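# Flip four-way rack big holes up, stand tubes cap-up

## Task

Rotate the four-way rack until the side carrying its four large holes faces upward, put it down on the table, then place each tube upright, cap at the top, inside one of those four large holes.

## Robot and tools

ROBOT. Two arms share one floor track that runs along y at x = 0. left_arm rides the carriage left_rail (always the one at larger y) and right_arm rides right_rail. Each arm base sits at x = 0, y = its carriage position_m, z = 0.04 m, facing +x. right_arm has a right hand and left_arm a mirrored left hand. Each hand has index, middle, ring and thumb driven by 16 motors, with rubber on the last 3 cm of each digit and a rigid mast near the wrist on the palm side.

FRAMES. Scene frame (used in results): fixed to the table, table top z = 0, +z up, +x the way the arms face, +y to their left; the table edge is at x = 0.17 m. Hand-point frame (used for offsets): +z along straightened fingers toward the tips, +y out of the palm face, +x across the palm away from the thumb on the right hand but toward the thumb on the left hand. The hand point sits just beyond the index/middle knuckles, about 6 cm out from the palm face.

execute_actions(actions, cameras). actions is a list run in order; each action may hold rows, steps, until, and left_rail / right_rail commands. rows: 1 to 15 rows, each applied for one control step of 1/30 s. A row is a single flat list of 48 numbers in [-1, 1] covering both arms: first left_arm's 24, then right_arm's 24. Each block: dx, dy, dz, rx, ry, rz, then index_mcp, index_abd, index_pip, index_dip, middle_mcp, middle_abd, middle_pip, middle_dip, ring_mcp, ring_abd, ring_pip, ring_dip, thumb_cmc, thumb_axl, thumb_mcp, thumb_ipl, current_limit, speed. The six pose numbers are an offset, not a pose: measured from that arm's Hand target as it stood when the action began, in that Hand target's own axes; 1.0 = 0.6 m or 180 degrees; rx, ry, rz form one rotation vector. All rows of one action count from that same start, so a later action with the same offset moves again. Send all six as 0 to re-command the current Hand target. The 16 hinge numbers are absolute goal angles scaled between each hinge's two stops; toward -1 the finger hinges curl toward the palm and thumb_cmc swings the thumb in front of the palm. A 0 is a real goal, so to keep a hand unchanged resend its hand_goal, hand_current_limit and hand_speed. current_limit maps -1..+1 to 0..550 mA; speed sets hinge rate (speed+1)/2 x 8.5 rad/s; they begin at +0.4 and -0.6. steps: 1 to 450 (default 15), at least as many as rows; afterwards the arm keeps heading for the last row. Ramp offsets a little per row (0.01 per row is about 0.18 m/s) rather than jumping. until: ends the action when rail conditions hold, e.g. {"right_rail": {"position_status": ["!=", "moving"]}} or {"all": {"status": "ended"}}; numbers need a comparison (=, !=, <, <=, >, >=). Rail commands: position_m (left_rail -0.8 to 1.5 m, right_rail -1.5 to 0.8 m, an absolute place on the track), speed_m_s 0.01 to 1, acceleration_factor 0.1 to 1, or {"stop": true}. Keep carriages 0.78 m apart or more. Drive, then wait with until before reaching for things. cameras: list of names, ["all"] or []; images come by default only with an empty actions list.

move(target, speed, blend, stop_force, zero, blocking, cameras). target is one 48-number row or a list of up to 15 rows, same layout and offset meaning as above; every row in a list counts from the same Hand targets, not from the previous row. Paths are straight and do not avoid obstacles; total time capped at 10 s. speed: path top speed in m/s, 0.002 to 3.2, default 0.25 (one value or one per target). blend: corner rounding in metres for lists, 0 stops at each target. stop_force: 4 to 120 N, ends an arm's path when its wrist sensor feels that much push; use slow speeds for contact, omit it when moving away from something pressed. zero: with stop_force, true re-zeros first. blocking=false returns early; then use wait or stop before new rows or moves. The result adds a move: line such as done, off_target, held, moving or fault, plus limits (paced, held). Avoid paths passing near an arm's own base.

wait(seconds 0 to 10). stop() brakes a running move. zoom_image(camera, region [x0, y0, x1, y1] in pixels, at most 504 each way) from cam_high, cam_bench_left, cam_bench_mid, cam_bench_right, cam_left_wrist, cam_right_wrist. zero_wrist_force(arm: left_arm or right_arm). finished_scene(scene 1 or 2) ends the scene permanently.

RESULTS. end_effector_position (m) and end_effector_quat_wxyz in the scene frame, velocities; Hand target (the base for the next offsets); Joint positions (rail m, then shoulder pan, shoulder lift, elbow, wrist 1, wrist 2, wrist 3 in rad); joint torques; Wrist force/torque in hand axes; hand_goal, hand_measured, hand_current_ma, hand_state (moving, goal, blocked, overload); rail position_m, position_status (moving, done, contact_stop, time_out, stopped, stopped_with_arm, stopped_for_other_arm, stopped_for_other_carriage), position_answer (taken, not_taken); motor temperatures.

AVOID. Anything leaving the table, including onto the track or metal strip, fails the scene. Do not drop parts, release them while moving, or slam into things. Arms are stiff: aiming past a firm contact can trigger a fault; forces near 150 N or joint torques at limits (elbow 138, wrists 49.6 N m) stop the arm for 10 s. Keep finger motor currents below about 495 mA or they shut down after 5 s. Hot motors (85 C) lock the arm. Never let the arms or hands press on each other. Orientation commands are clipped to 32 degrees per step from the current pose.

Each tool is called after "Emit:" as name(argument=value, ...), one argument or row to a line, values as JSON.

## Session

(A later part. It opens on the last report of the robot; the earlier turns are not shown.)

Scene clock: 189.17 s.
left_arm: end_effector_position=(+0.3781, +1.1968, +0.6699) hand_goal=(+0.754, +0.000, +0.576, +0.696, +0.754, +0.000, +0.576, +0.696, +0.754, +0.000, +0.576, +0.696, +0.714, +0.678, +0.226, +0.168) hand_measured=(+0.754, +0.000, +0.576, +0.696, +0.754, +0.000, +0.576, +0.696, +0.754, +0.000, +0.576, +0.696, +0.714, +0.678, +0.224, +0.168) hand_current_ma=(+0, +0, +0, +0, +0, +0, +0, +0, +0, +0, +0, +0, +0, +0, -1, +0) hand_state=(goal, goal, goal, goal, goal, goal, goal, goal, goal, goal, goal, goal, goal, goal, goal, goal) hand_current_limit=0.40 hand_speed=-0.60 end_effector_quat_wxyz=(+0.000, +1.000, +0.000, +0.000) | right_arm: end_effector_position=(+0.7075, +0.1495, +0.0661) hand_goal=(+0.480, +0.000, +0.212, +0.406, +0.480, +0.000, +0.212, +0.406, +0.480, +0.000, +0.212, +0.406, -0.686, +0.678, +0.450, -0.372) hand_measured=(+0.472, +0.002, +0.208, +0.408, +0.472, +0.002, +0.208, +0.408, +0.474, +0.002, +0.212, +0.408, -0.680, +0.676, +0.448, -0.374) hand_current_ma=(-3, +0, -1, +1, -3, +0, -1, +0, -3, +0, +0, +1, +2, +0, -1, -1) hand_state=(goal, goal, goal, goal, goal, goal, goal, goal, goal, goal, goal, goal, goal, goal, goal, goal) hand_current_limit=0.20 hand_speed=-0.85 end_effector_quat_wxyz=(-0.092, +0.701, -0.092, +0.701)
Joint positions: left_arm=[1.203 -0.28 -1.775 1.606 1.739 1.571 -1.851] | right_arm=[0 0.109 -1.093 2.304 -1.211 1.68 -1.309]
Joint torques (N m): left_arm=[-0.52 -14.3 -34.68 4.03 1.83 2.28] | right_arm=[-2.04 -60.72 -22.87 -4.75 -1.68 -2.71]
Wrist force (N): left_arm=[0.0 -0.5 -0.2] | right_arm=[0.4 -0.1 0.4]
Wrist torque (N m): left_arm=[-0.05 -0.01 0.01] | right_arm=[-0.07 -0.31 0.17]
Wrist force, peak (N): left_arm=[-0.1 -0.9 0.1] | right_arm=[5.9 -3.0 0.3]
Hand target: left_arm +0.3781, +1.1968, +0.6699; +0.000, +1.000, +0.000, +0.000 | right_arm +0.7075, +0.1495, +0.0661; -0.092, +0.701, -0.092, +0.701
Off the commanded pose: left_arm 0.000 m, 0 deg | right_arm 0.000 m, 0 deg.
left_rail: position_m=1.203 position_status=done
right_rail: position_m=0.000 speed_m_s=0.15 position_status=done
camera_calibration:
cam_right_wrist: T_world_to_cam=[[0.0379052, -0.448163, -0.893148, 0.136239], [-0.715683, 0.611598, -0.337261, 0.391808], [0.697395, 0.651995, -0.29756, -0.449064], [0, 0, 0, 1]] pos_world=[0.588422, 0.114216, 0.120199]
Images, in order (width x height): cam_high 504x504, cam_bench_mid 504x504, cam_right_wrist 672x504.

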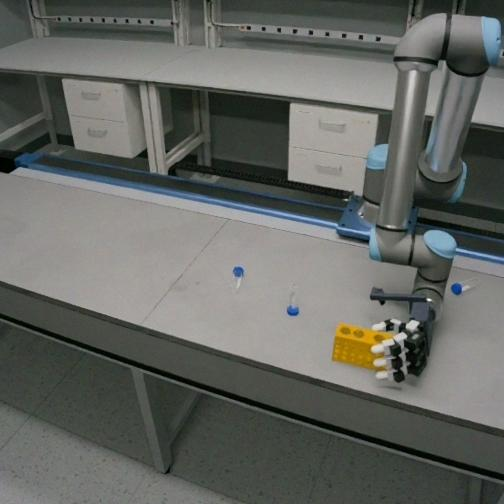

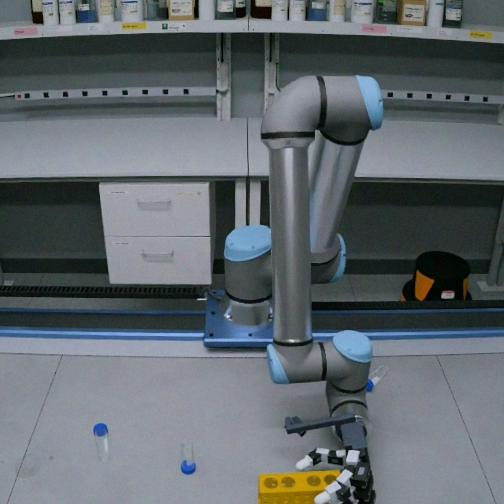

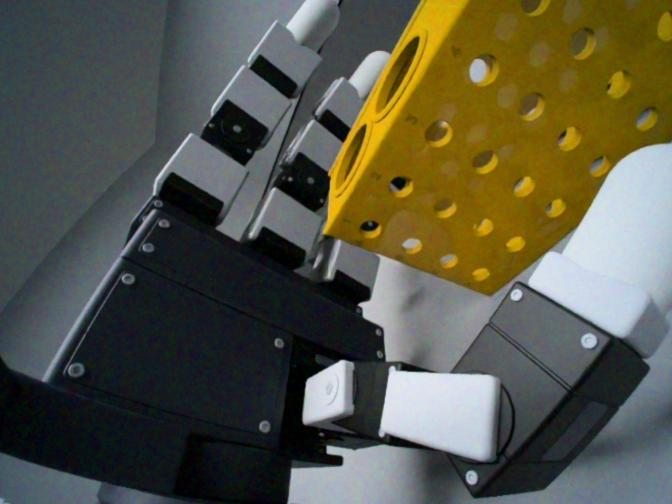

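Emit:
move(
  target=[0,0,0,0,0,0,0.754,0,0.576,0.696,0.754,0,0.576,0.696,0.754,0,0.576,0.696,0.714,0.678,0.226,0.168,0.4,-0.6,0.3864,-0.1035,0,0,0,0,0.479,0,0.212,0.406,0.479,0,0.212,0.406,0.479,0,0.212,0.406,-0.686,0.677,0.449,-0.373,0.2,-0.85],
  speed=0.25,
  cameras=["all"],
)

Scene clock: 193.57 s.
left_arm: end_effector_position=(+0.3781, +1.1968, +0.6699) hand_goal=(+0.754, +0.000, +0.576, +0.696, +0.754, +0.000, +0.576, +0.696, +0.754, +0.000, +0.576, +0.696, +0.714, +0.678, +0.226, +0.168) hand_measured=(+0.754, +0.000, +0.576, +0.696, +0.754, +0.000, +0.576, +0.696, +0.754, +0.000, +0.576, +0.696, +0.714, +0.678, +0.224, +0.168) hand_current_ma=(+0, +0, +0, +0, +0, +0, +0, +0, +0, +0, +0, +0, +0, +0, -1, +0) hand_state=(goal, goal, goal, goal, goal, goal, goal, goal, goal, goal, goal, goal, goal, goal, goal, goal) hand_current_limit=0.40 hand_speed=-0.60 end_effector_quat_wxyz=(+0.000, +1.000, +0.000, +0.000) | right_arm: end_effector_position=(+0.7075, +0.1496, +0.3060) hand_goal=(+0.480, +0.000, +0.212, +0.406, +0.480, +0.000, +0.212, +0.406, +0.480, +0.000, +0.212, +0.406, -0.686, +0.678, +0.450, -0.372) hand_measured=(+0.472, +0.002, +0.208, +0.408, +0.472, +0.002, +0.208, +0.408, +0.474, +0.002, +0.212, +0.408, -0.680, +0.676, +0.448, -0.374) hand_current_ma=(-3, +0, -1, +1, -3, +0, -1, +0, -3, +0, +0, +1, +2, +0, -1, -1) hand_state=(goal, goal, goal, goal, goal, goal, goal, goal, goal, goal, goal, goal, goal, goal, goal, goal) hand_current_limit=0.20 hand_speed=-0.85 end_effector_quat_wxyz=(-0.092, +0.701, -0.092, +0.701)
Joint positions: left_arm=[1.203 -0.28 -1.775 1.606 1.739 1.571 -1.851] | right_arm=[0 0.109 -1.504 2.191 -0.686 1.68 -1.309]
Joint torques (N m): left_arm=[0.36 -16.15 -34.16 4.15 1.78 2.52] | right_arm=[-13.87 -52.05 -43.2 1.4 -2.5 4.24]
Wrist force (N): left_arm=[-0.1 -0.1 0.1] | right_arm=[-0.1 0.6 0.5]
Wrist torque (N m): left_arm=[-0.01 0.01 -0.01] | right_arm=[0.03 -0.22 -0.13]
Wrist force, peak (N): left_arm=[-0.4 -0.6 -0.1] | right_arm=[1.3 0.2 0.1]
Hand target: left_arm +0.3781, +1.1968, +0.6699; +0.000, +1.000, +0.000, +0.000 | right_arm +0.7075, +0.1496, +0.3061; -0.092, +0.701, -0.092, +0.701
Off the commanded pose: left_arm 0.000 m, 0 deg | right_arm 0.000 m, 0 deg.
left_rail: position_m=1.203 position_status=done
right_rail: position_m=0.000 speed_m_s=0.15 position_status=done
move: done
camera_calibration:
cam_left_wrist: T_world_to_cam=[[-0.749034, 0.662294, -0.0177563, -0.526609], [0.449434, 0.527622, 0.720849, -1.32939], [0.486783, 0.53196, -0.692865, -0.228212], [0, 0, 0, 1]] pos_world=[0.314114, 1.17159, 0.790818]
cam_right_wrist: T_world_to_cam=[[0.0379705, -0.448217, -0.893118, 0.350503], [-0.715679, 0.611559, -0.337342, 0.472758], [0.697396, 0.651995, -0.297559, -0.377816], [0, 0, 0, 1]] pos_world=[0.588522, 0.114316, 0.360099]

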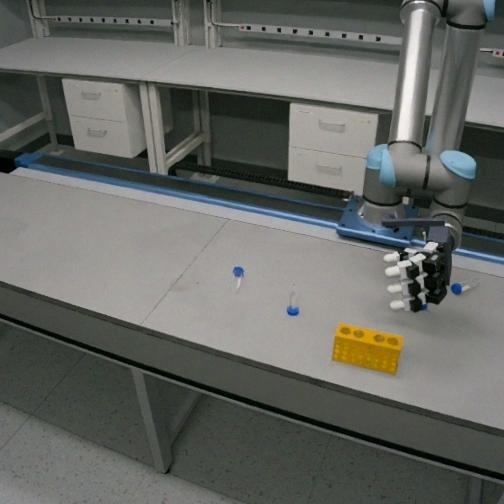

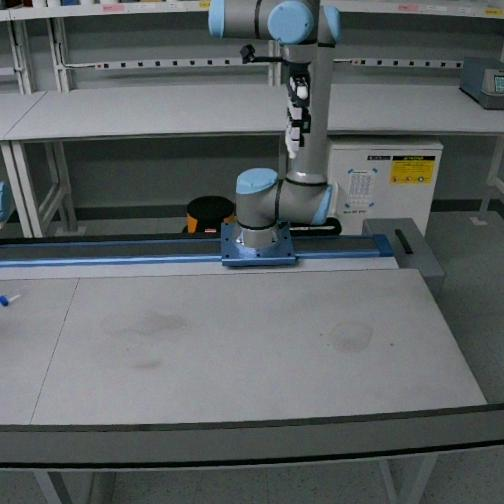

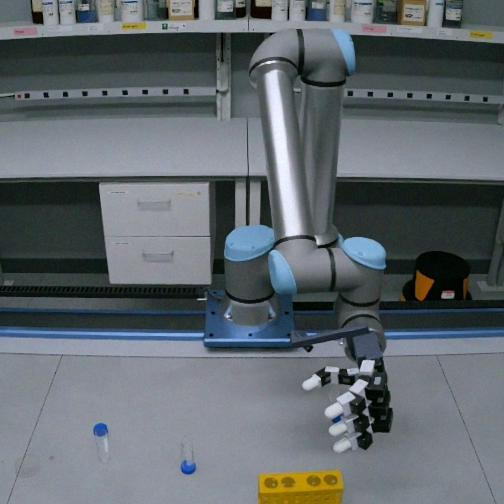

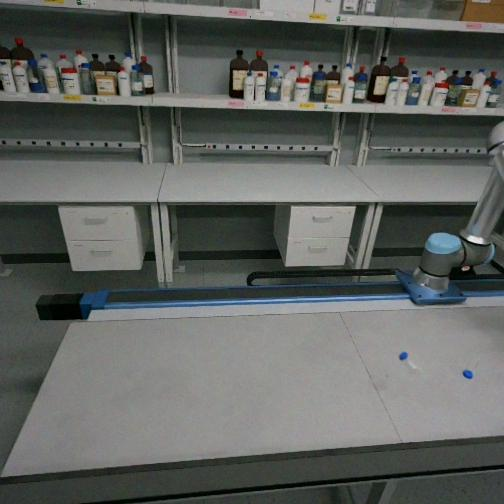

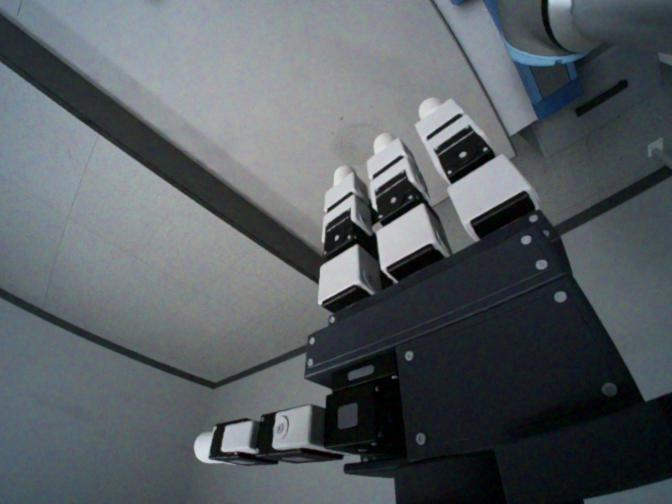

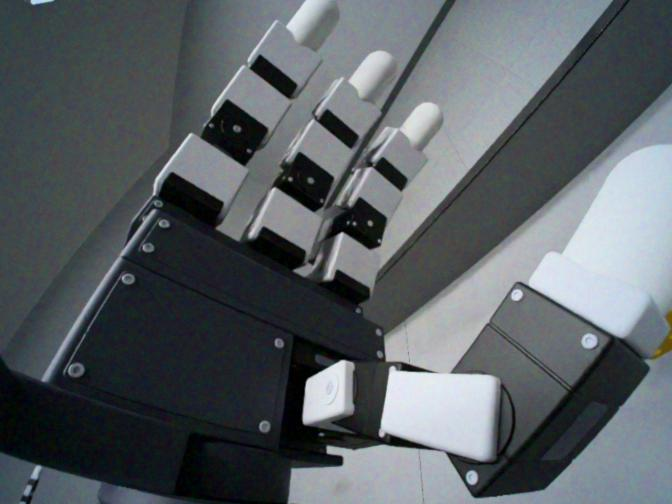

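Emit:
zoom_image(
  camera="cam_bench_mid",
  region=[250, 464, 350, 504],
)

Emit:
zoom_image(
  camera="cam_high",
  region=[320, 310, 420, 385],
)

Emit:
zoom_image(
  camera="cam_bench_mid",
  region=[80, 400, 220, 490],
)

Scaled by 5.040 from the camera's 504x504 image, which has a finer 720x720 frame.

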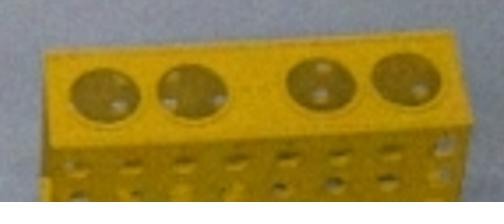

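Scaled by 5.040 from the camera's 504x504 image, which has a finer 720x720 frame.

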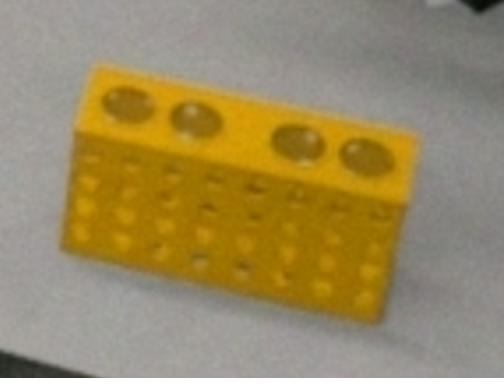

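Scaled by 3.600 from the camera's 504x504 image, which has a finer 720x720 frame.

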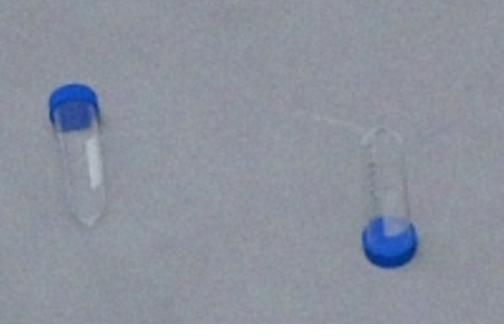

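Emit:
move(
  target=[
    [0,0,0,0,0,0,0.754,0,0.576,0.696,0.754,0,0.576,0.696,0.754,0,0.576,0.696,0.714,0.678,0.226,0.168,0.4,-0.6,0.1856,0.9246,-0.4003,-0.3758,0.2752,0.4373,0.685,0,-0.591,0.478,0.89,0,-0.883,-0.174,0.89,0,-0.883,-0.174,-0.5,0.677,0.236,-0.081,0.0,-0.7],
    [0,0,0,0,0,0,0.754,0,0.576,0.696,0.754,0,0.576,0.696,0.754,0,0.576,0.696,0.714,0.678,0.226,0.168,0.4,-0.6,-0.0881,0.9979,-0.4003,-0.3758,0.2752,0.4373,0.685,0,-0.591,0.478,0.89,0,-0.883,-0.174,0.89,0,-0.883,-0.174,-0.5,0.677,0.236,-0.081,0.0,-0.7],
  ],
  speed=[0.45,0.2],
  cameras=["cam_high","cam_bench_mid","cam_right_wrist"],
)

Scene clock: 217.90 s.
left_arm: end_effector_position=(+0.3781, +1.1968, +0.6699) hand_goal=(+0.754, +0.000, +0.576, +0.696, +0.754, +0.000, +0.576, +0.696, +0.754, +0.000, +0.576, +0.696, +0.714, +0.678, +0.226, +0.168) hand_measured=(+0.754, +0.000, +0.576, +0.696, +0.754, +0.000, +0.576, +0.696, +0.754, +0.000, +0.576, +0.696, +0.714, +0.678, +0.224, +0.168) hand_current_ma=(+0, +0, +0, +0, +0, +0, +0, +0, +0, +0, +0, +0, +0, +0, -1, +0) hand_state=(goal, goal, goal, goal, goal, goal, goal, goal, goal, goal, goal, goal, goal, goal, goal, goal) hand_current_limit=0.40 hand_speed=-0.60 end_effector_quat_wxyz=(+0.000, +1.000, +0.000, +0.000) | right_arm: end_effector_position=(+0.4674, -0.4152, +0.1005) hand_goal=(+0.686, +0.000, -0.590, +0.478, +0.890, +0.000, -0.882, -0.174, +0.890, +0.000, -0.882, -0.174, -0.500, +0.678, +0.236, -0.080) hand_measured=(+0.678, +0.002, -0.588, +0.476, +0.880, +0.002, -0.880, -0.172, +0.880, +0.002, -0.880, -0.170, -0.498, +0.676, +0.236, -0.082) hand_current_ma=(-3, +0, +0, +0, -5, +0, +1, +1, -4, +0, +1, +1, +0, +0, +0, +0) hand_state=(goal, goal, goal, goal, goal, goal, goal, goal, goal, goal, goal, goal, goal, goal, goal, goal) hand_current_limit=0.00 hand_speed=-0.70 end_effector_quat_wxyz=(+0.073, -0.115, +0.836, -0.532)
Joint positions: left_arm=[1.203 -0.28 -1.775 1.606 1.739 1.571 -1.851] | right_arm=[0 -0.933 -1.389 2.253 -0.401 1.901 0.16]
Joint torques (N m): left_arm=[-0.28 -14.83 -32.99 4.28 2.12 2.25] | right_arm=[11.96 -27.92 -22.39 -3.03 2.58 -3.55]
Wrist force (N): left_arm=[-0.1 -0.5 0.2] | right_arm=[0.0 0.7 0.6]
Wrist torque (N m): left_arm=[-0.09 0.01 0.01] | right_arm=[-0.23 -0.02 0.09]
Wrist force, peak (N): left_arm=[-0.5 -0.4 -0.5] | right_arm=[0.0 2.2 0.8]
Hand target: left_arm +0.3781, +1.1968, +0.6699; +0.000, +1.000, +0.000, +0.000 | right_arm +0.4674, -0.4152, +0.1003; +0.073, -0.115, +0.835, -0.532
Off the commanded pose: left_arm 0.000 m, 0 deg | right_arm 0.000 m, 0 deg.
left_rail: position_m=1.203 position_status=done
right_rail: position_m=0.000 speed_m_s=0.15 position_status=done
move: done
camera_calibration:
cam_right_wrist: T_world_to_cam=[[0.653085, 0.437968, -0.617789, -0.024334], [0.348912, 0.550022, 0.758772, -0.0563049], [0.672116, -0.711097, 0.206399, -0.507907], [0, 0, 0, 1]] pos_world=[0.37691, -0.319545, 0.132521]
Images, in order (width x height): cam_high 504x504, cam_bench_mid 504x504, cam_right_wrist 672x504.

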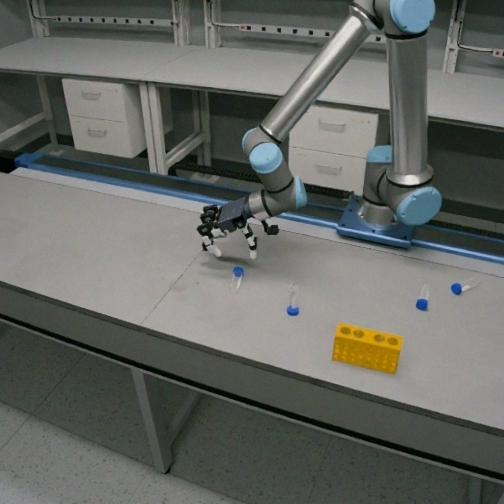

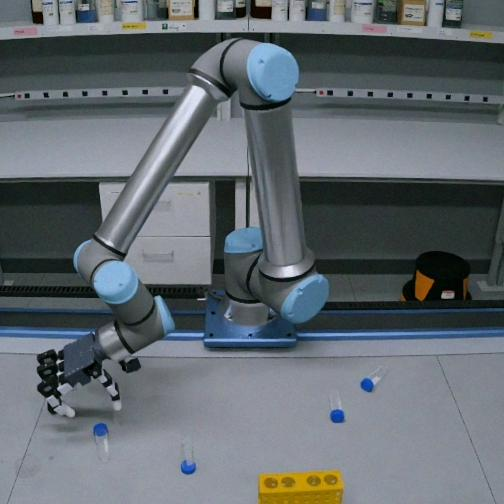

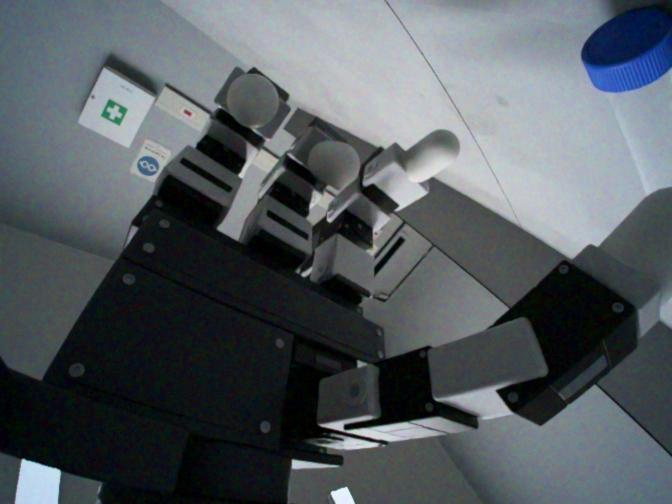

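Emit:
zoom_image(
  camera="cam_right_wrist",
  region=[552, 0, 672, 100],
)

Scaled by 4.200 from the camera's 672x504 image, which has a finer 960x720 frame.

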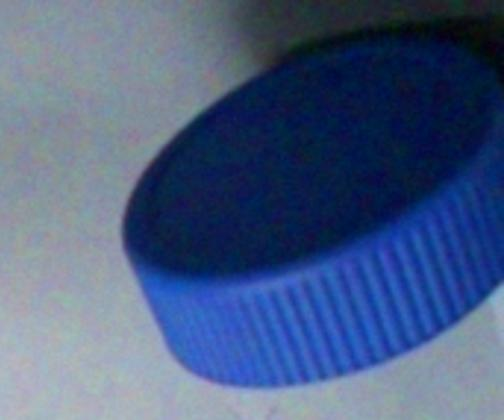

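Emit:
move(
  target=[0,0,0,0,0,0,0.754,0,0.576,0.696,0.754,0,0.576,0.696,0.754,0,0.576,0.696,0.714,0.678,0.226,0.168,0.4,-0.6,0,0.1031,0.0481,0,0,0,0.685,0,-0.591,0.478,0.89,0,-0.883,-0.174,0.89,0,-0.883,-0.174,-0.5,0.677,0.236,-0.081,0.0,-0.7],
  speed=0.08,
  stop_force=6,
  cameras=["cam_high","cam_bench_mid","cam_right_wrist"],
)

Scene clock: 230.27 s.
left_arm: end_effector_position=(+0.3781, +1.1968, +0.6699) hand_goal=(+0.754, +0.000, +0.576, +0.696, +0.754, +0.000, +0.576, +0.696, +0.754, +0.000, +0.576, +0.696, +0.714, +0.678, +0.226, +0.168) hand_measured=(+0.754, +0.000, +0.576, +0.696, +0.754, +0.000, +0.576, +0.696, +0.754, +0.000, +0.576, +0.696, +0.714, +0.678, +0.224, +0.168) hand_current_ma=(+0, +0, +0, +0, +0, +0, +0, +0, +0, +0, +0, +0, +0, +0, -1, +0) hand_state=(goal, goal, goal, goal, goal, goal, goal, goal, goal, goal, goal, goal, goal, goal, goal, goal) hand_current_limit=0.40 hand_speed=-0.60 end_effector_quat_wxyz=(+0.000, +1.000, +0.000, +0.000) | right_arm: end_effector_position=(+0.4674, -0.4152, +0.0321) hand_goal=(+0.686, +0.000, -0.590, +0.478, +0.890, +0.000, -0.882, -0.174, +0.890, +0.000, -0.882, -0.174, -0.500, +0.678, +0.236, -0.080) hand_measured=(+0.678, +0.002, -0.588, +0.476, +0.880, +0.002, -0.880, -0.172, +0.880, +0.002, -0.880, -0.170, -0.498, +0.676, +0.236, -0.082) hand_current_ma=(-3, +0, +0, +0, -5, +0, +1, +1, -4, +0, +1, +1, +0, +0, +0, +0) hand_state=(goal, goal, goal, goal, goal, goal, goal, goal, goal, goal, goal, goal, goal, goal, goal, goal) hand_current_limit=0.00 hand_speed=-0.70 end_effector_quat_wxyz=(+0.073, -0.115, +0.835, -0.532)
Joint positions: left_arm=[1.203 -0.28 -1.775 1.606 1.739 1.571 -1.851] | right_arm=[0 -0.933 -1.271 2.287 -0.553 1.9 0.16]
Joint torques (N m): left_arm=[0.08 -13.74 -32.86 4.05 2.08 1.98] | right_arm=[13.17 -32.38 -18.33 -3.39 2.6 -3.26]
Wrist force (N): left_arm=[-0.2 -0.3 0.3] | right_arm=[0.3 1.1 0.2]
Wrist torque (N m): left_arm=[-0.06 0.03 -0.01] | right_arm=[-0.12 -0.01 0.13]
Wrist force, peak (N): left_arm=[-0.4 -0.5 -0.5] | right_arm=[0.9 1.6 0.8]
Hand target: left_arm +0.3781, +1.1968, +0.6699; +0.000, +1.000, +0.000, +0.000 | right_arm +0.4674, -0.4152, +0.0321; +0.073, -0.115, +0.835, -0.532
Off the commanded pose: left_arm 0.000 m, 0 deg | right_arm 0.000 m, 0 deg.
left_rail: position_m=1.203 position_status=done
right_rail: position_m=0.000 speed_m_s=0.15 position_status=done
move: done
camera_calibration:
cam_right_wrist: T_world_to_cam=[[0.653085, 0.437968, -0.617789, -0.066547], [0.348912, 0.550022, 0.758772, -0.00434988], [0.672116, -0.711097, 0.206399, -0.49386], [0, 0, 0, 1]] pos_world=[0.37691, -0.319645, 0.0641208]
Images, in order (width x height): cam_high 504x504, cam_bench_mid 504x504, cam_right_wrist 672x504.

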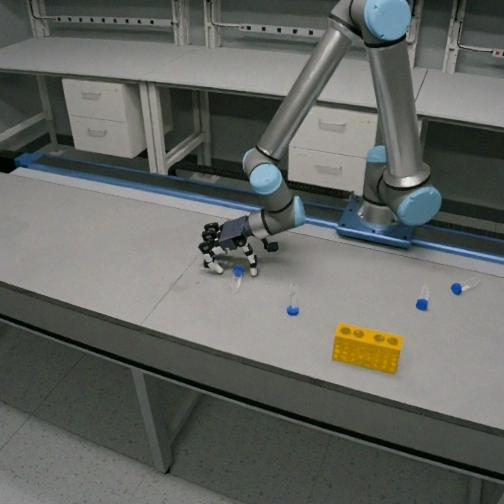

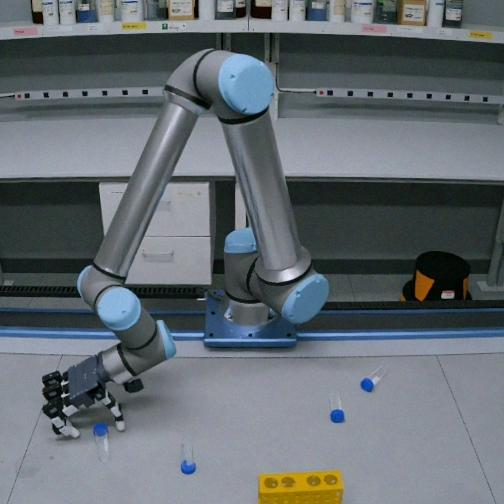

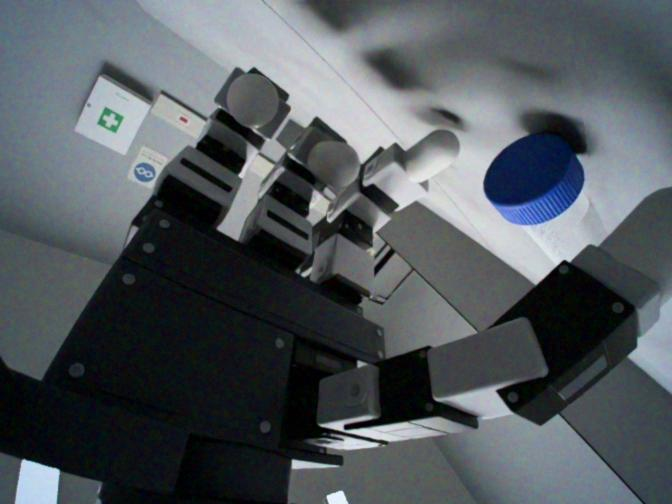

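Emit:
zoom_image(
  camera="cam_right_wrist",
  region=[470, 120, 640, 280],
)

Scaled by 2.965 from the camera's 672x504 image, which has a finer 960x720 frame.

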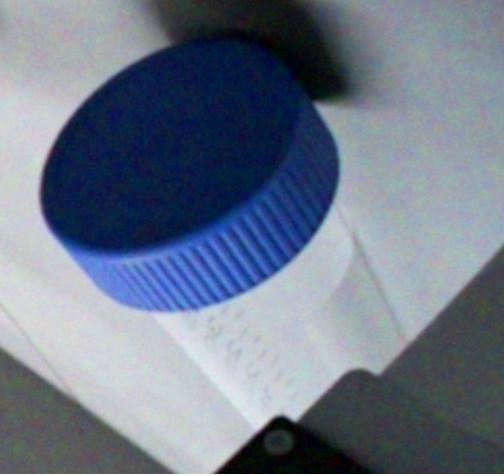

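Emit:
zoom_image(
  camera="cam_right_wrist",
  region=[510, 180, 620, 270],
)

Scaled by 4.582 from the camera's 672x504 image, which has a finer 960x720 frame.

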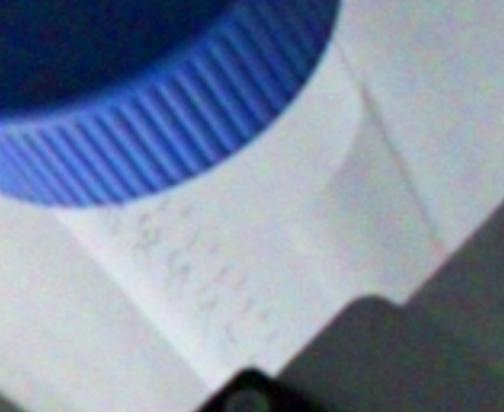

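Emit:
zoom_image(
  camera="cam_high",
  region=[190, 240, 290, 310],
)

Emit:
zoom_image(
  camera="cam_bench_mid",
  region=[50, 390, 150, 480],
)

Scaled by 5.040 from the camera's 504x504 image, which has a finer 720x720 frame.

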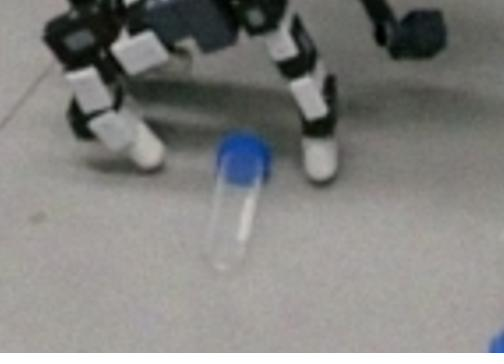

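Scaled by 5.040 from the camera's 504x504 image, which has a finer 720x720 frame.

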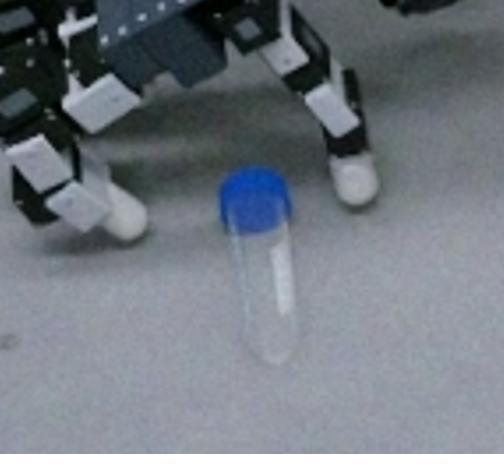

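Emit:
execute_actions(
  actions=[
    {"rows":[[0,0,0,0,0,0,0.754,0,0.576,0.696,0.754,0,0.576,0.696,0.754,0,0.576,0.696,0.714,0.678,0.226,0.168,0.4,-0.6,-0.0018,0.0006,-0.0013,0,-0.005,-0.0023,0.685,0,-0.591,0.478,0.89,0,-0.883,-0.174,0.89,0,-0.883,-0.174,-0.5,0.677,0.236,-0.081,0.0,-0.7],[0,0,0,0,0,0,0.754,0,0.576,0.696,0.754,0,0.576,0.696,0.754,0,0.576,0.696,0.714,0.678,0.226,0.168,0.4,-0.6,-0.0036,0.0013,-0.0027,0,-0.0101,-0.0047,0.685,0,-0.591,0.478,0.89,0,-0.883,-0.174,0.89,0,-0.883,-0.174,-0.5,0.677,0.236,-0.081,0.0,-0.7]],"steps":20},
  ],
  cameras=["cam_right_wrist"],
)

Emit:
zoom_image(
  camera="cam_right_wrist",
  region=[470, 120, 640, 280],
)

Scene clock: 265.10 s.
left_arm: end_effector_position=(+0.3781, +1.1968, +0.6699) hand_goal=(+0.754, +0.000, +0.576, +0.696, +0.754, +0.000, +0.576, +0.696, +0.754, +0.000, +0.576, +0.696, +0.714, +0.678, +0.226, +0.168) hand_measured=(+0.754, +0.000, +0.576, +0.696, +0.754, +0.000, +0.576, +0.696, +0.754, +0.000, +0.576, +0.696, +0.714, +0.678, +0.224, +0.168) hand_current_ma=(+0, +0, +0, +0, +0, +0, +0, +0, +0, +0, +0, +0, +0, +0, -1, +0) hand_state=(goal, goal, goal, goal, goal, goal, goal, goal, goal, goal, goal, goal, goal, goal, goal, goal) hand_current_limit=0.40 hand_speed=-0.60 end_effector_quat_wxyz=(+0.000, +1.000, +0.000, +0.000) | right_arm: end_effector_position=(+0.4690, -0.4129, +0.0321) hand_goal=(+0.686, +0.000, -0.590, +0.478, +0.890, +0.000, -0.882, -0.174, +0.890, +0.000, -0.882, -0.174, -0.500, +0.678, +0.236, -0.080) hand_measured=(+0.678, +0.002, -0.588, +0.476, +0.880, +0.002, -0.880, -0.172, +0.880, +0.002, -0.880, -0.170, -0.498, +0.676, +0.236, -0.082) hand_current_ma=(-3, +0, +0, +0, -5, +0, +1, +1, -4, +0, +1, +1, +0, +0, +0, +0) hand_state=(goal, goal, goal, goal, goal, goal, goal, goal, goal, goal, goal, goal, goal, goal, goal, goal) hand_current_limit=0.00 hand_speed=-0.70 end_effector_quat_wxyz=(+0.082, -0.129, +0.833, -0.531)
Joint positions: left_arm=[1.203 -0.28 -1.775 1.606 1.739 1.571 -1.851] | right_arm=[0 -0.942 -1.277 2.295 -0.561 1.861 0.14]
Joint torques (N m): left_arm=[0.52 -14.66 -32.98 4.17 2.09 2.58] | right_arm=[-9.21 -55.28 -17.5 -2.95 -2.59 -3.46]
Wrist force (N): left_arm=[-0.3 -0.2 -0.1] | right_arm=[1.0 1.3 0.6]
Wrist torque (N m): left_arm=[-0.02 0.03 -0.02] | right_arm=[-0.13 -0.08 0.27]
Wrist force, peak (N): left_arm=[-0.3 -0.9 -0.2] | right_arm=[0.9 1.7 0.6]
Hand target: left_arm +0.3781, +1.1968, +0.6699; +0.000, +1.000, +0.000, +0.000 | right_arm +0.4690, -0.4129, +0.0321; +0.082, -0.129, +0.833, -0.531
Off the commanded pose: left_arm 0.000 m, 0 deg | right_arm 0.000 m, 0 deg.
left_rail: position_m=1.203 position_status=done
right_rail: position_m=0.000 speed_m_s=0.15 position_status=done
camera_calibration:
cam_right_wrist: T_world_to_cam=[[0.637397, 0.460508, -0.617785, -0.0519728], [0.329495, 0.561862, 0.758777, 0.00780759], [0.696533, -0.6872, 0.206394, -0.494941], [0, 0, 0, 1]] pos_world=[0.375298, -0.320576, 0.0641208]
Images, in order (width x height): cam_right_wrist 672x504.

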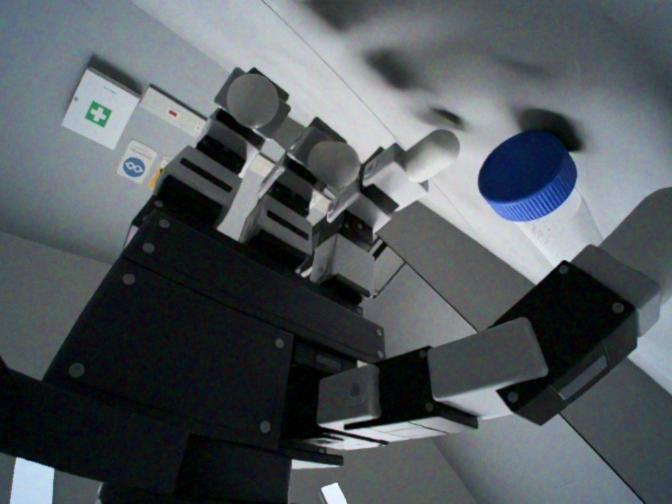

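Scaled by 2.965 from the camera's 672x504 image, which has a finer 960x720 frame.

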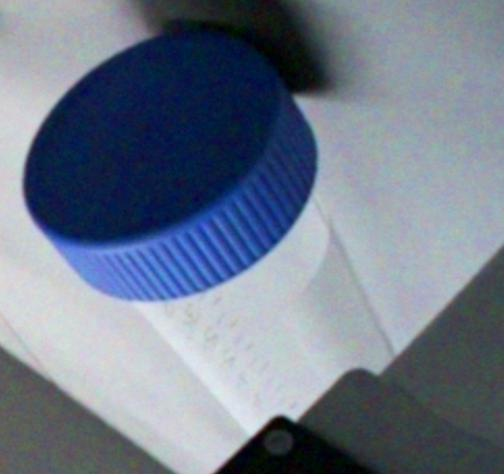

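Emit:
execute_actions(
  actions=[
    {"rows":[[0,0,0,0,0,0,0.754,0,0.576,0.696,0.754,0,0.576,0.696,0.754,0,0.576,0.696,0.714,0.678,0.226,0.168,0.4,-0.6,0,0,0,0,0,0,0.425,0,-0.591,0.478,0.89,0,-0.883,-0.174,0.89,0,-0.883,-0.174,-0.5,0.677,0.169,-0.168,0.0,-0.85]],"steps":30},
    {"rows":[[0,0,0,0,0,0,0.754,0,0.576,0.696,0.754,0,0.576,0.696,0.754,0,0.576,0.696,0.714,0.678,0.226,0.168,0.4,-0.6,0,0,0,0,0,0,0.233,0,-0.591,0.478,0.89,0,-0.883,-0.174,0.89,0,-0.883,-0.174,-0.5,0.677,0.056,-0.286,0.0,-0.9]],"steps":70},
  ],
  cameras=["cam_right_wrist","cam_bench_mid"],
)

Emit:
zoom_image(
  camera="cam_right_wrist",
  region=[440, 80, 640, 280],
)

Scene clock: 271.40 s.
left_arm: end_effector_position=(+0.3781, +1.1968, +0.6699) hand_goal=(+0.754, +0.000, +0.576, +0.696, +0.754, +0.000, +0.576, +0.696, +0.754, +0.000, +0.576, +0.696, +0.714, +0.678, +0.226, +0.168) hand_measured=(+0.754, +0.000, +0.576, +0.696, +0.754, +0.000, +0.576, +0.696, +0.754, +0.000, +0.576, +0.696, +0.714, +0.678, +0.224, +0.168) hand_current_ma=(+0, +0, +0, +0, +0, +0, +0, +0, +0, +0, +0, +0, +0, +0, -1, +0) hand_state=(goal, goal, goal, goal, goal, goal, goal, goal, goal, goal, goal, goal, goal, goal, goal, goal) hand_current_limit=0.40 hand_speed=-0.60 end_effector_quat_wxyz=(+0.000, +1.000, +0.000, +0.000) | right_arm: end_effector_position=(+0.4690, -0.4129, +0.0321) hand_goal=(+0.234, +0.000, -0.590, +0.478, +0.890, +0.000, -0.882, -0.174, +0.890, +0.000, -0.882, -0.174, -0.500, +0.678, +0.056, -0.286) hand_measured=(+0.382, +0.002, -0.568, +0.482, +0.880, +0.002, -0.880, -0.172, +0.880, +0.002, -0.880, -0.170, -0.504, +0.676, +0.136, -0.236) hand_current_ma=(+275, +0, +17, +1, -5, +0, +1, +1, -4, +0, +1, +1, -1, +0, +228, +110) hand_state=(blocked, goal, blocked, goal, goal, goal, goal, goal, goal, goal, goal, goal, goal, goal, blocked, blocked) hand_current_limit=0.00 hand_speed=-0.90 end_effector_quat_wxyz=(+0.082, -0.129, +0.833, -0.531)
Joint positions: left_arm=[1.203 -0.28 -1.775 1.606 1.739 1.571 -1.851] | right_arm=[0 -0.942 -1.277 2.295 -0.561 1.861 0.14]
Joint torques (N m): left_arm=[0.49 -14.88 -32.68 4.1 2.28 2.22] | right_arm=[-10.01 -44.87 -19.1 -1.08 -1.98 -3.57]
Wrist force (N): left_arm=[-0.3 -0.3 -0.2] | right_arm=[1.3 -1.0 -0.1]
Wrist torque (N m): left_arm=[-0.03 0.02 -0.02] | right_arm=[-0.20 -0.09 0.30]
Wrist force, peak (N): left_arm=[-0.6 -0.7 0.0] | right_arm=[1.3 1.6 0.9]
Hand target: left_arm +0.3781, +1.1968, +0.6699; +0.000, +1.000, +0.000, +0.000 | right_arm +0.4690, -0.4129, +0.0321; +0.082, -0.129, +0.833, -0.531
Off the commanded pose: left_arm 0.000 m, 0 deg | right_arm 0.000 m, 0 deg.
left_rail: position_m=1.203 position_status=done
right_rail: position_m=0.000 speed_m_s=0.15 position_status=done
camera_calibration:
cam_right_wrist: T_world_to_cam=[[0.637397, 0.460508, -0.617785, -0.051909], [0.329495, 0.561862, 0.758777, 0.00784054], [0.696533, -0.6872, 0.206394, -0.494872], [0, 0, 0, 1]] pos_world=[0.375198, -0.320576, 0.0641208]
Images, in order (width x height): cam_bench_mid 504x504, cam_right_wrist 672x504.

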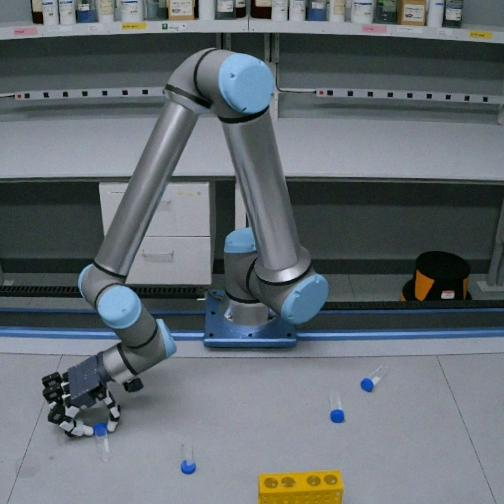

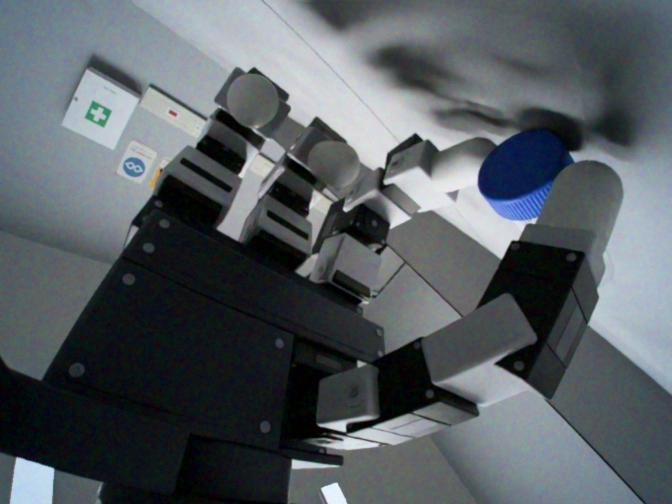

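Scaled by 2.520 from the camera's 672x504 image, which has a finer 960x720 frame.

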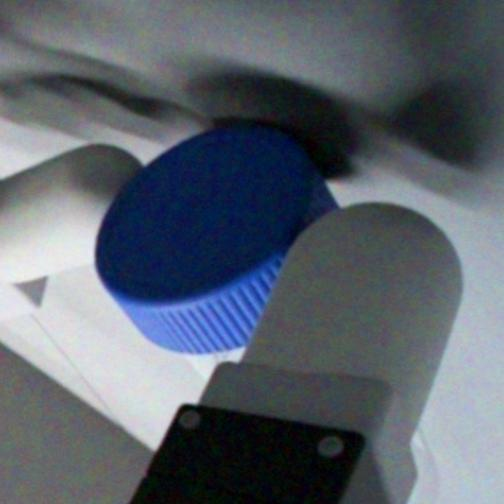

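Emit:
move(
  target=[
    [0,0,0,0,0,0,0.754,0,0.576,0.696,0.754,0,0.576,0.696,0.754,0,0.576,0.696,0.714,0.678,0.226,0.168,0.4,-0.6,0,-0.1813,-0.0845,0,0,0,0.233,0,-0.591,0.478,0.89,0,-0.883,-0.174,0.89,0,-0.883,-0.174,-0.5,0.677,0.056,-0.286,0.0,-0.9],
    [0,0,0,0,0,0,0.754,0,0.576,0.696,0.754,0,0.576,0.696,0.754,0,0.576,0.696,0.714,0.678,0.226,0.168,0.4,-0.6,-0.6685,-0.0675,-0.9122,0.5509,-0.3966,-0.4529,0.233,0,-0.591,0.478,0.89,0,-0.883,-0.174,0.89,0,-0.883,-0.174,-0.5,0.677,0.056,-0.286,0.0,-0.9],
    [0,0,0,0,0,0,0.754,0,0.576,0.696,0.754,0,0.576,0.696,0.754,0,0.576,0.696,0.714,0.678,0.226,0.168,0.4,-0.6,-0.6685,0.0322,-0.8657,0.5509,-0.3966,-0.4529,0.233,0,-0.591,0.478,0.89,0,-0.883,-0.174,0.89,0,-0.883,-0.174,-0.5,0.677,0.056,-0.286,0.0,-0.9],
  ],
  speed=[0.12,0.35,0.12],
  blend=[0.02,0.02,0],
  cameras=["cam_high","cam_bench_mid","cam_right_wrist"],
)

Emit:
zoom_image(
  camera="cam_bench_mid",
  region=[240, 370, 400, 504],
)

Emit:
zoom_image(
  camera="cam_high",
  region=[320, 250, 440, 380],
)

Emit:
zoom_image(
  camera="cam_right_wrist",
  region=[440, 80, 672, 312],
)

Scene clock: 296.30 s.
left_arm: end_effector_position=(+0.3781, +1.1968, +0.6699) hand_goal=(+0.754, +0.000, +0.576, +0.696, +0.754, +0.000, +0.576, +0.696, +0.754, +0.000, +0.576, +0.696, +0.714, +0.678, +0.226, +0.168) hand_measured=(+0.754, +0.000, +0.576, +0.696, +0.754, +0.000, +0.576, +0.696, +0.754, +0.000, +0.576, +0.696, +0.714, +0.678, +0.224, +0.168) hand_current_ma=(+0, +0, +0, +0, +0, +0, +0, +0, +0, +0, +0, +0, +0, +0, -1, +0) hand_state=(goal, goal, goal, goal, goal, goal, goal, goal, goal, goal, goal, goal, goal, goal, goal, goal) hand_current_limit=0.40 hand_speed=-0.60 end_effector_quat_wxyz=(+0.000, +1.000, +0.000, +0.000) | right_arm: end_effector_position=(+0.7063, +0.1650, +0.2340) hand_goal=(+0.234, +0.000, -0.590, +0.478, +0.890, +0.000, -0.882, -0.174, +0.890, +0.000, -0.882, -0.174, -0.500, +0.678, +0.056, -0.286) hand_measured=(+0.376, +0.002, -0.556, +0.490, +0.888, +0.002, -0.880, -0.172, +0.888, +0.002, -0.880, -0.172, -0.494, +0.678, +0.136, -0.238) hand_current_ma=(+275, +0, +34, +6, -1, +0, +0, +0, +0, +0, +0, +1, +2, +0, +228, +100) hand_state=(blocked, goal, blocked, goal, goal, goal, goal, goal, goal, goal, goal, goal, goal, goal, blocked, blocked) hand_current_limit=0.00 hand_speed=-0.90 end_effector_quat_wxyz=(-0.213, +0.674, +0.213, +0.674)
Joint positions: left_arm=[1.203 -0.28 -1.775 1.606 1.739 1.571 -1.851] | right_arm=[0 -0.183 -1.439 2.349 -0.91 0.776 -1.572]
Joint torques (N m): left_arm=[0.25 -14.32 -32.34 4.53 2.17 2.52] | right_arm=[12.97 -22.59 -22.6 -4.69 2.66 3.65]
Wrist force (N): left_arm=[-0.3 -0.2 0.0] | right_arm=[-0.6 -0.2 0.3]
Wrist torque (N m): left_arm=[-0.03 0.03 -0.02] | right_arm=[0.18 -0.19 0.04]
Wrist force, peak (N): left_arm=[-0.6 -0.4 -0.6] | right_arm=[0.6 2.7 1.0]
Hand target: left_arm +0.3781, +1.1968, +0.6699; +0.000, +1.000, +0.000, +0.000 | right_arm +0.7063, +0.1650, +0.2339; -0.213, +0.674, +0.213, +0.674
Off the commanded pose: left_arm 0.000 m, 0 deg | right_arm 0.000 m, 0 deg.
left_rail: position_m=1.203 position_status=done
right_rail: position_m=0.000 speed_m_s=0.15 position_status=done
move: done
camera_calibration:
cam_right_wrist: T_world_to_cam=[[0.412426, -0.522133, -0.746513, 0.00664761], [-0.875041, 0.000876111, -0.484047, 0.685859], [0.253391, 0.852864, -0.456527, -0.0907021], [0, 0, 0, 1]] pos_world=[0.620396, 0.0802266, 0.295543]
Images, in order (width x height): cam_high 504x504, cam_bench_mid 504x504, cam_right_wrist 672x504.

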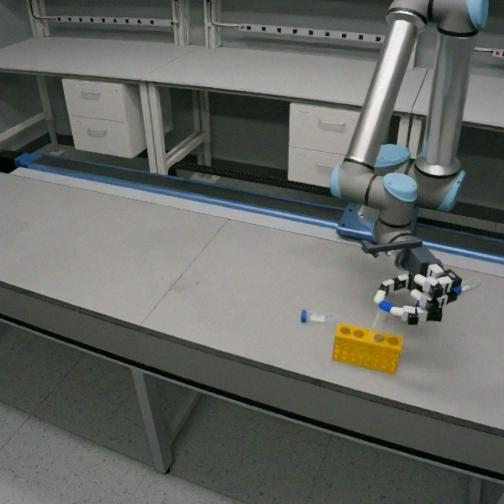

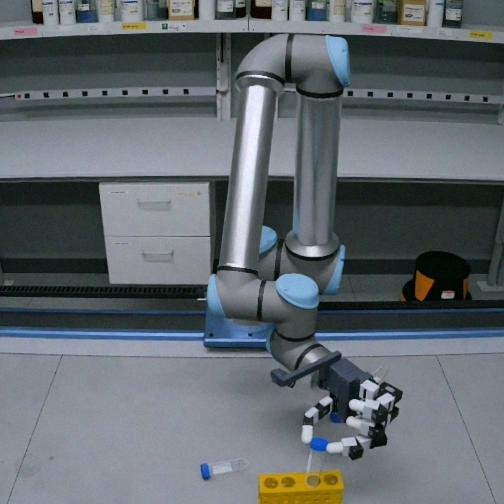

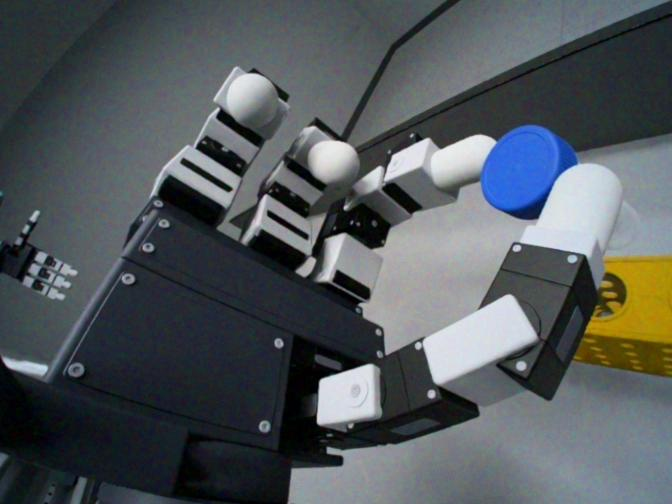

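Scaled by 3.150 from the camera's 504x504 image, which has a finer 720x720 frame.

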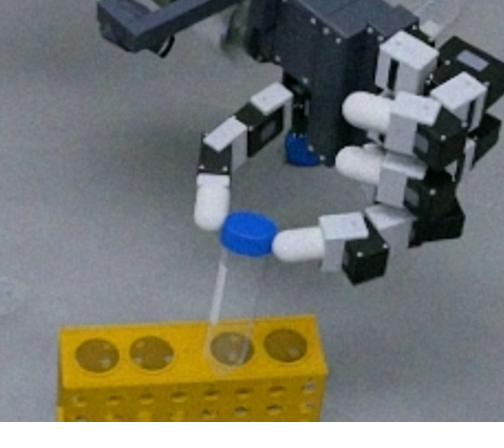

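Scaled by 3.877 from the camera's 504x504 image, which has a finer 720x720 frame.

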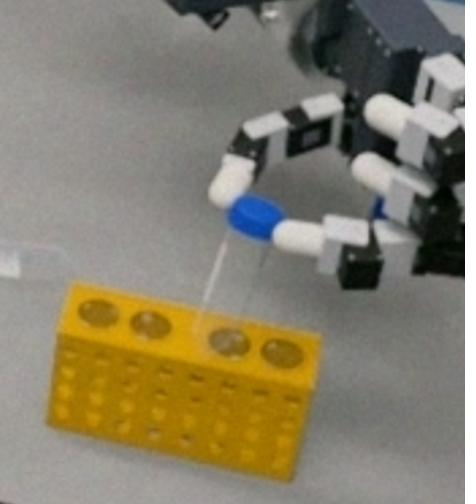

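Scaled by 2.172 from the camera's 672x504 image, which has a finer 960x720 frame.

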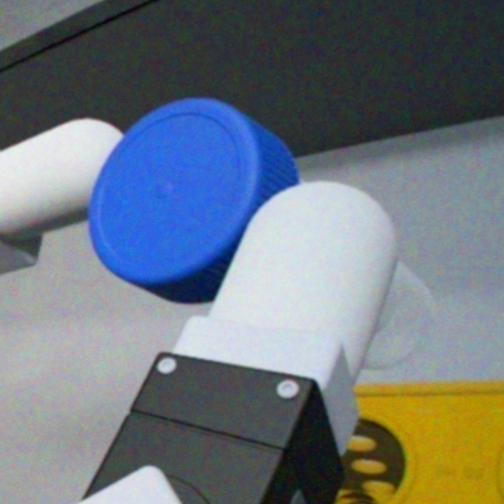

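Emit:
zoom_image(
  camera="cam_right_wrist",
  region=[560, 160, 672, 300],
)

Emit:
zoom_image(
  camera="cam_bench_mid",
  region=[290, 430, 350, 500],
)

Emit:
zoom_image(
  camera="cam_high",
  region=[350, 290, 420, 360],
)

Scaled by 3.600 from the camera's 672x504 image, which has a finer 960x720 frame.

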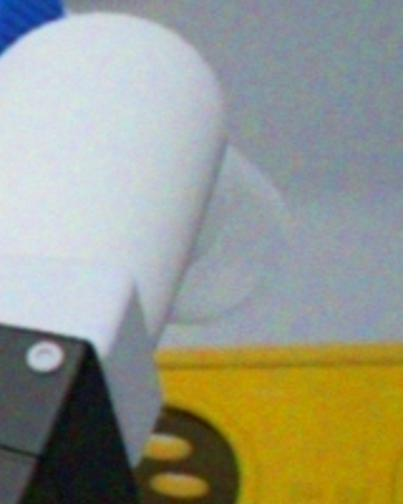

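Scaled by 7.200 from the camera's 504x504 image, which has a finer 720x720 frame.

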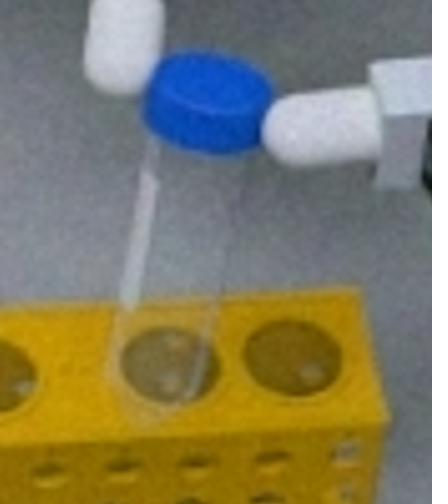

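Scaled by 7.200 from the camera's 504x504 image, which has a finer 720x720 frame.

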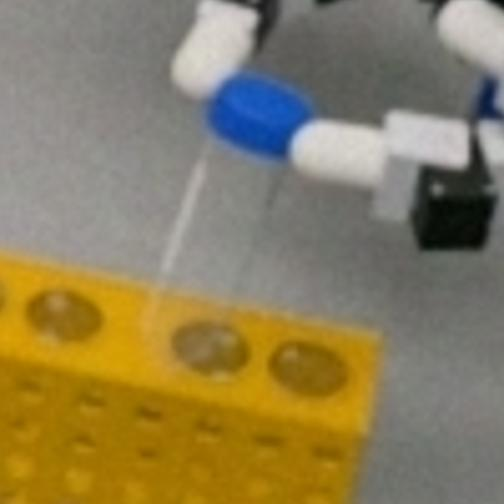

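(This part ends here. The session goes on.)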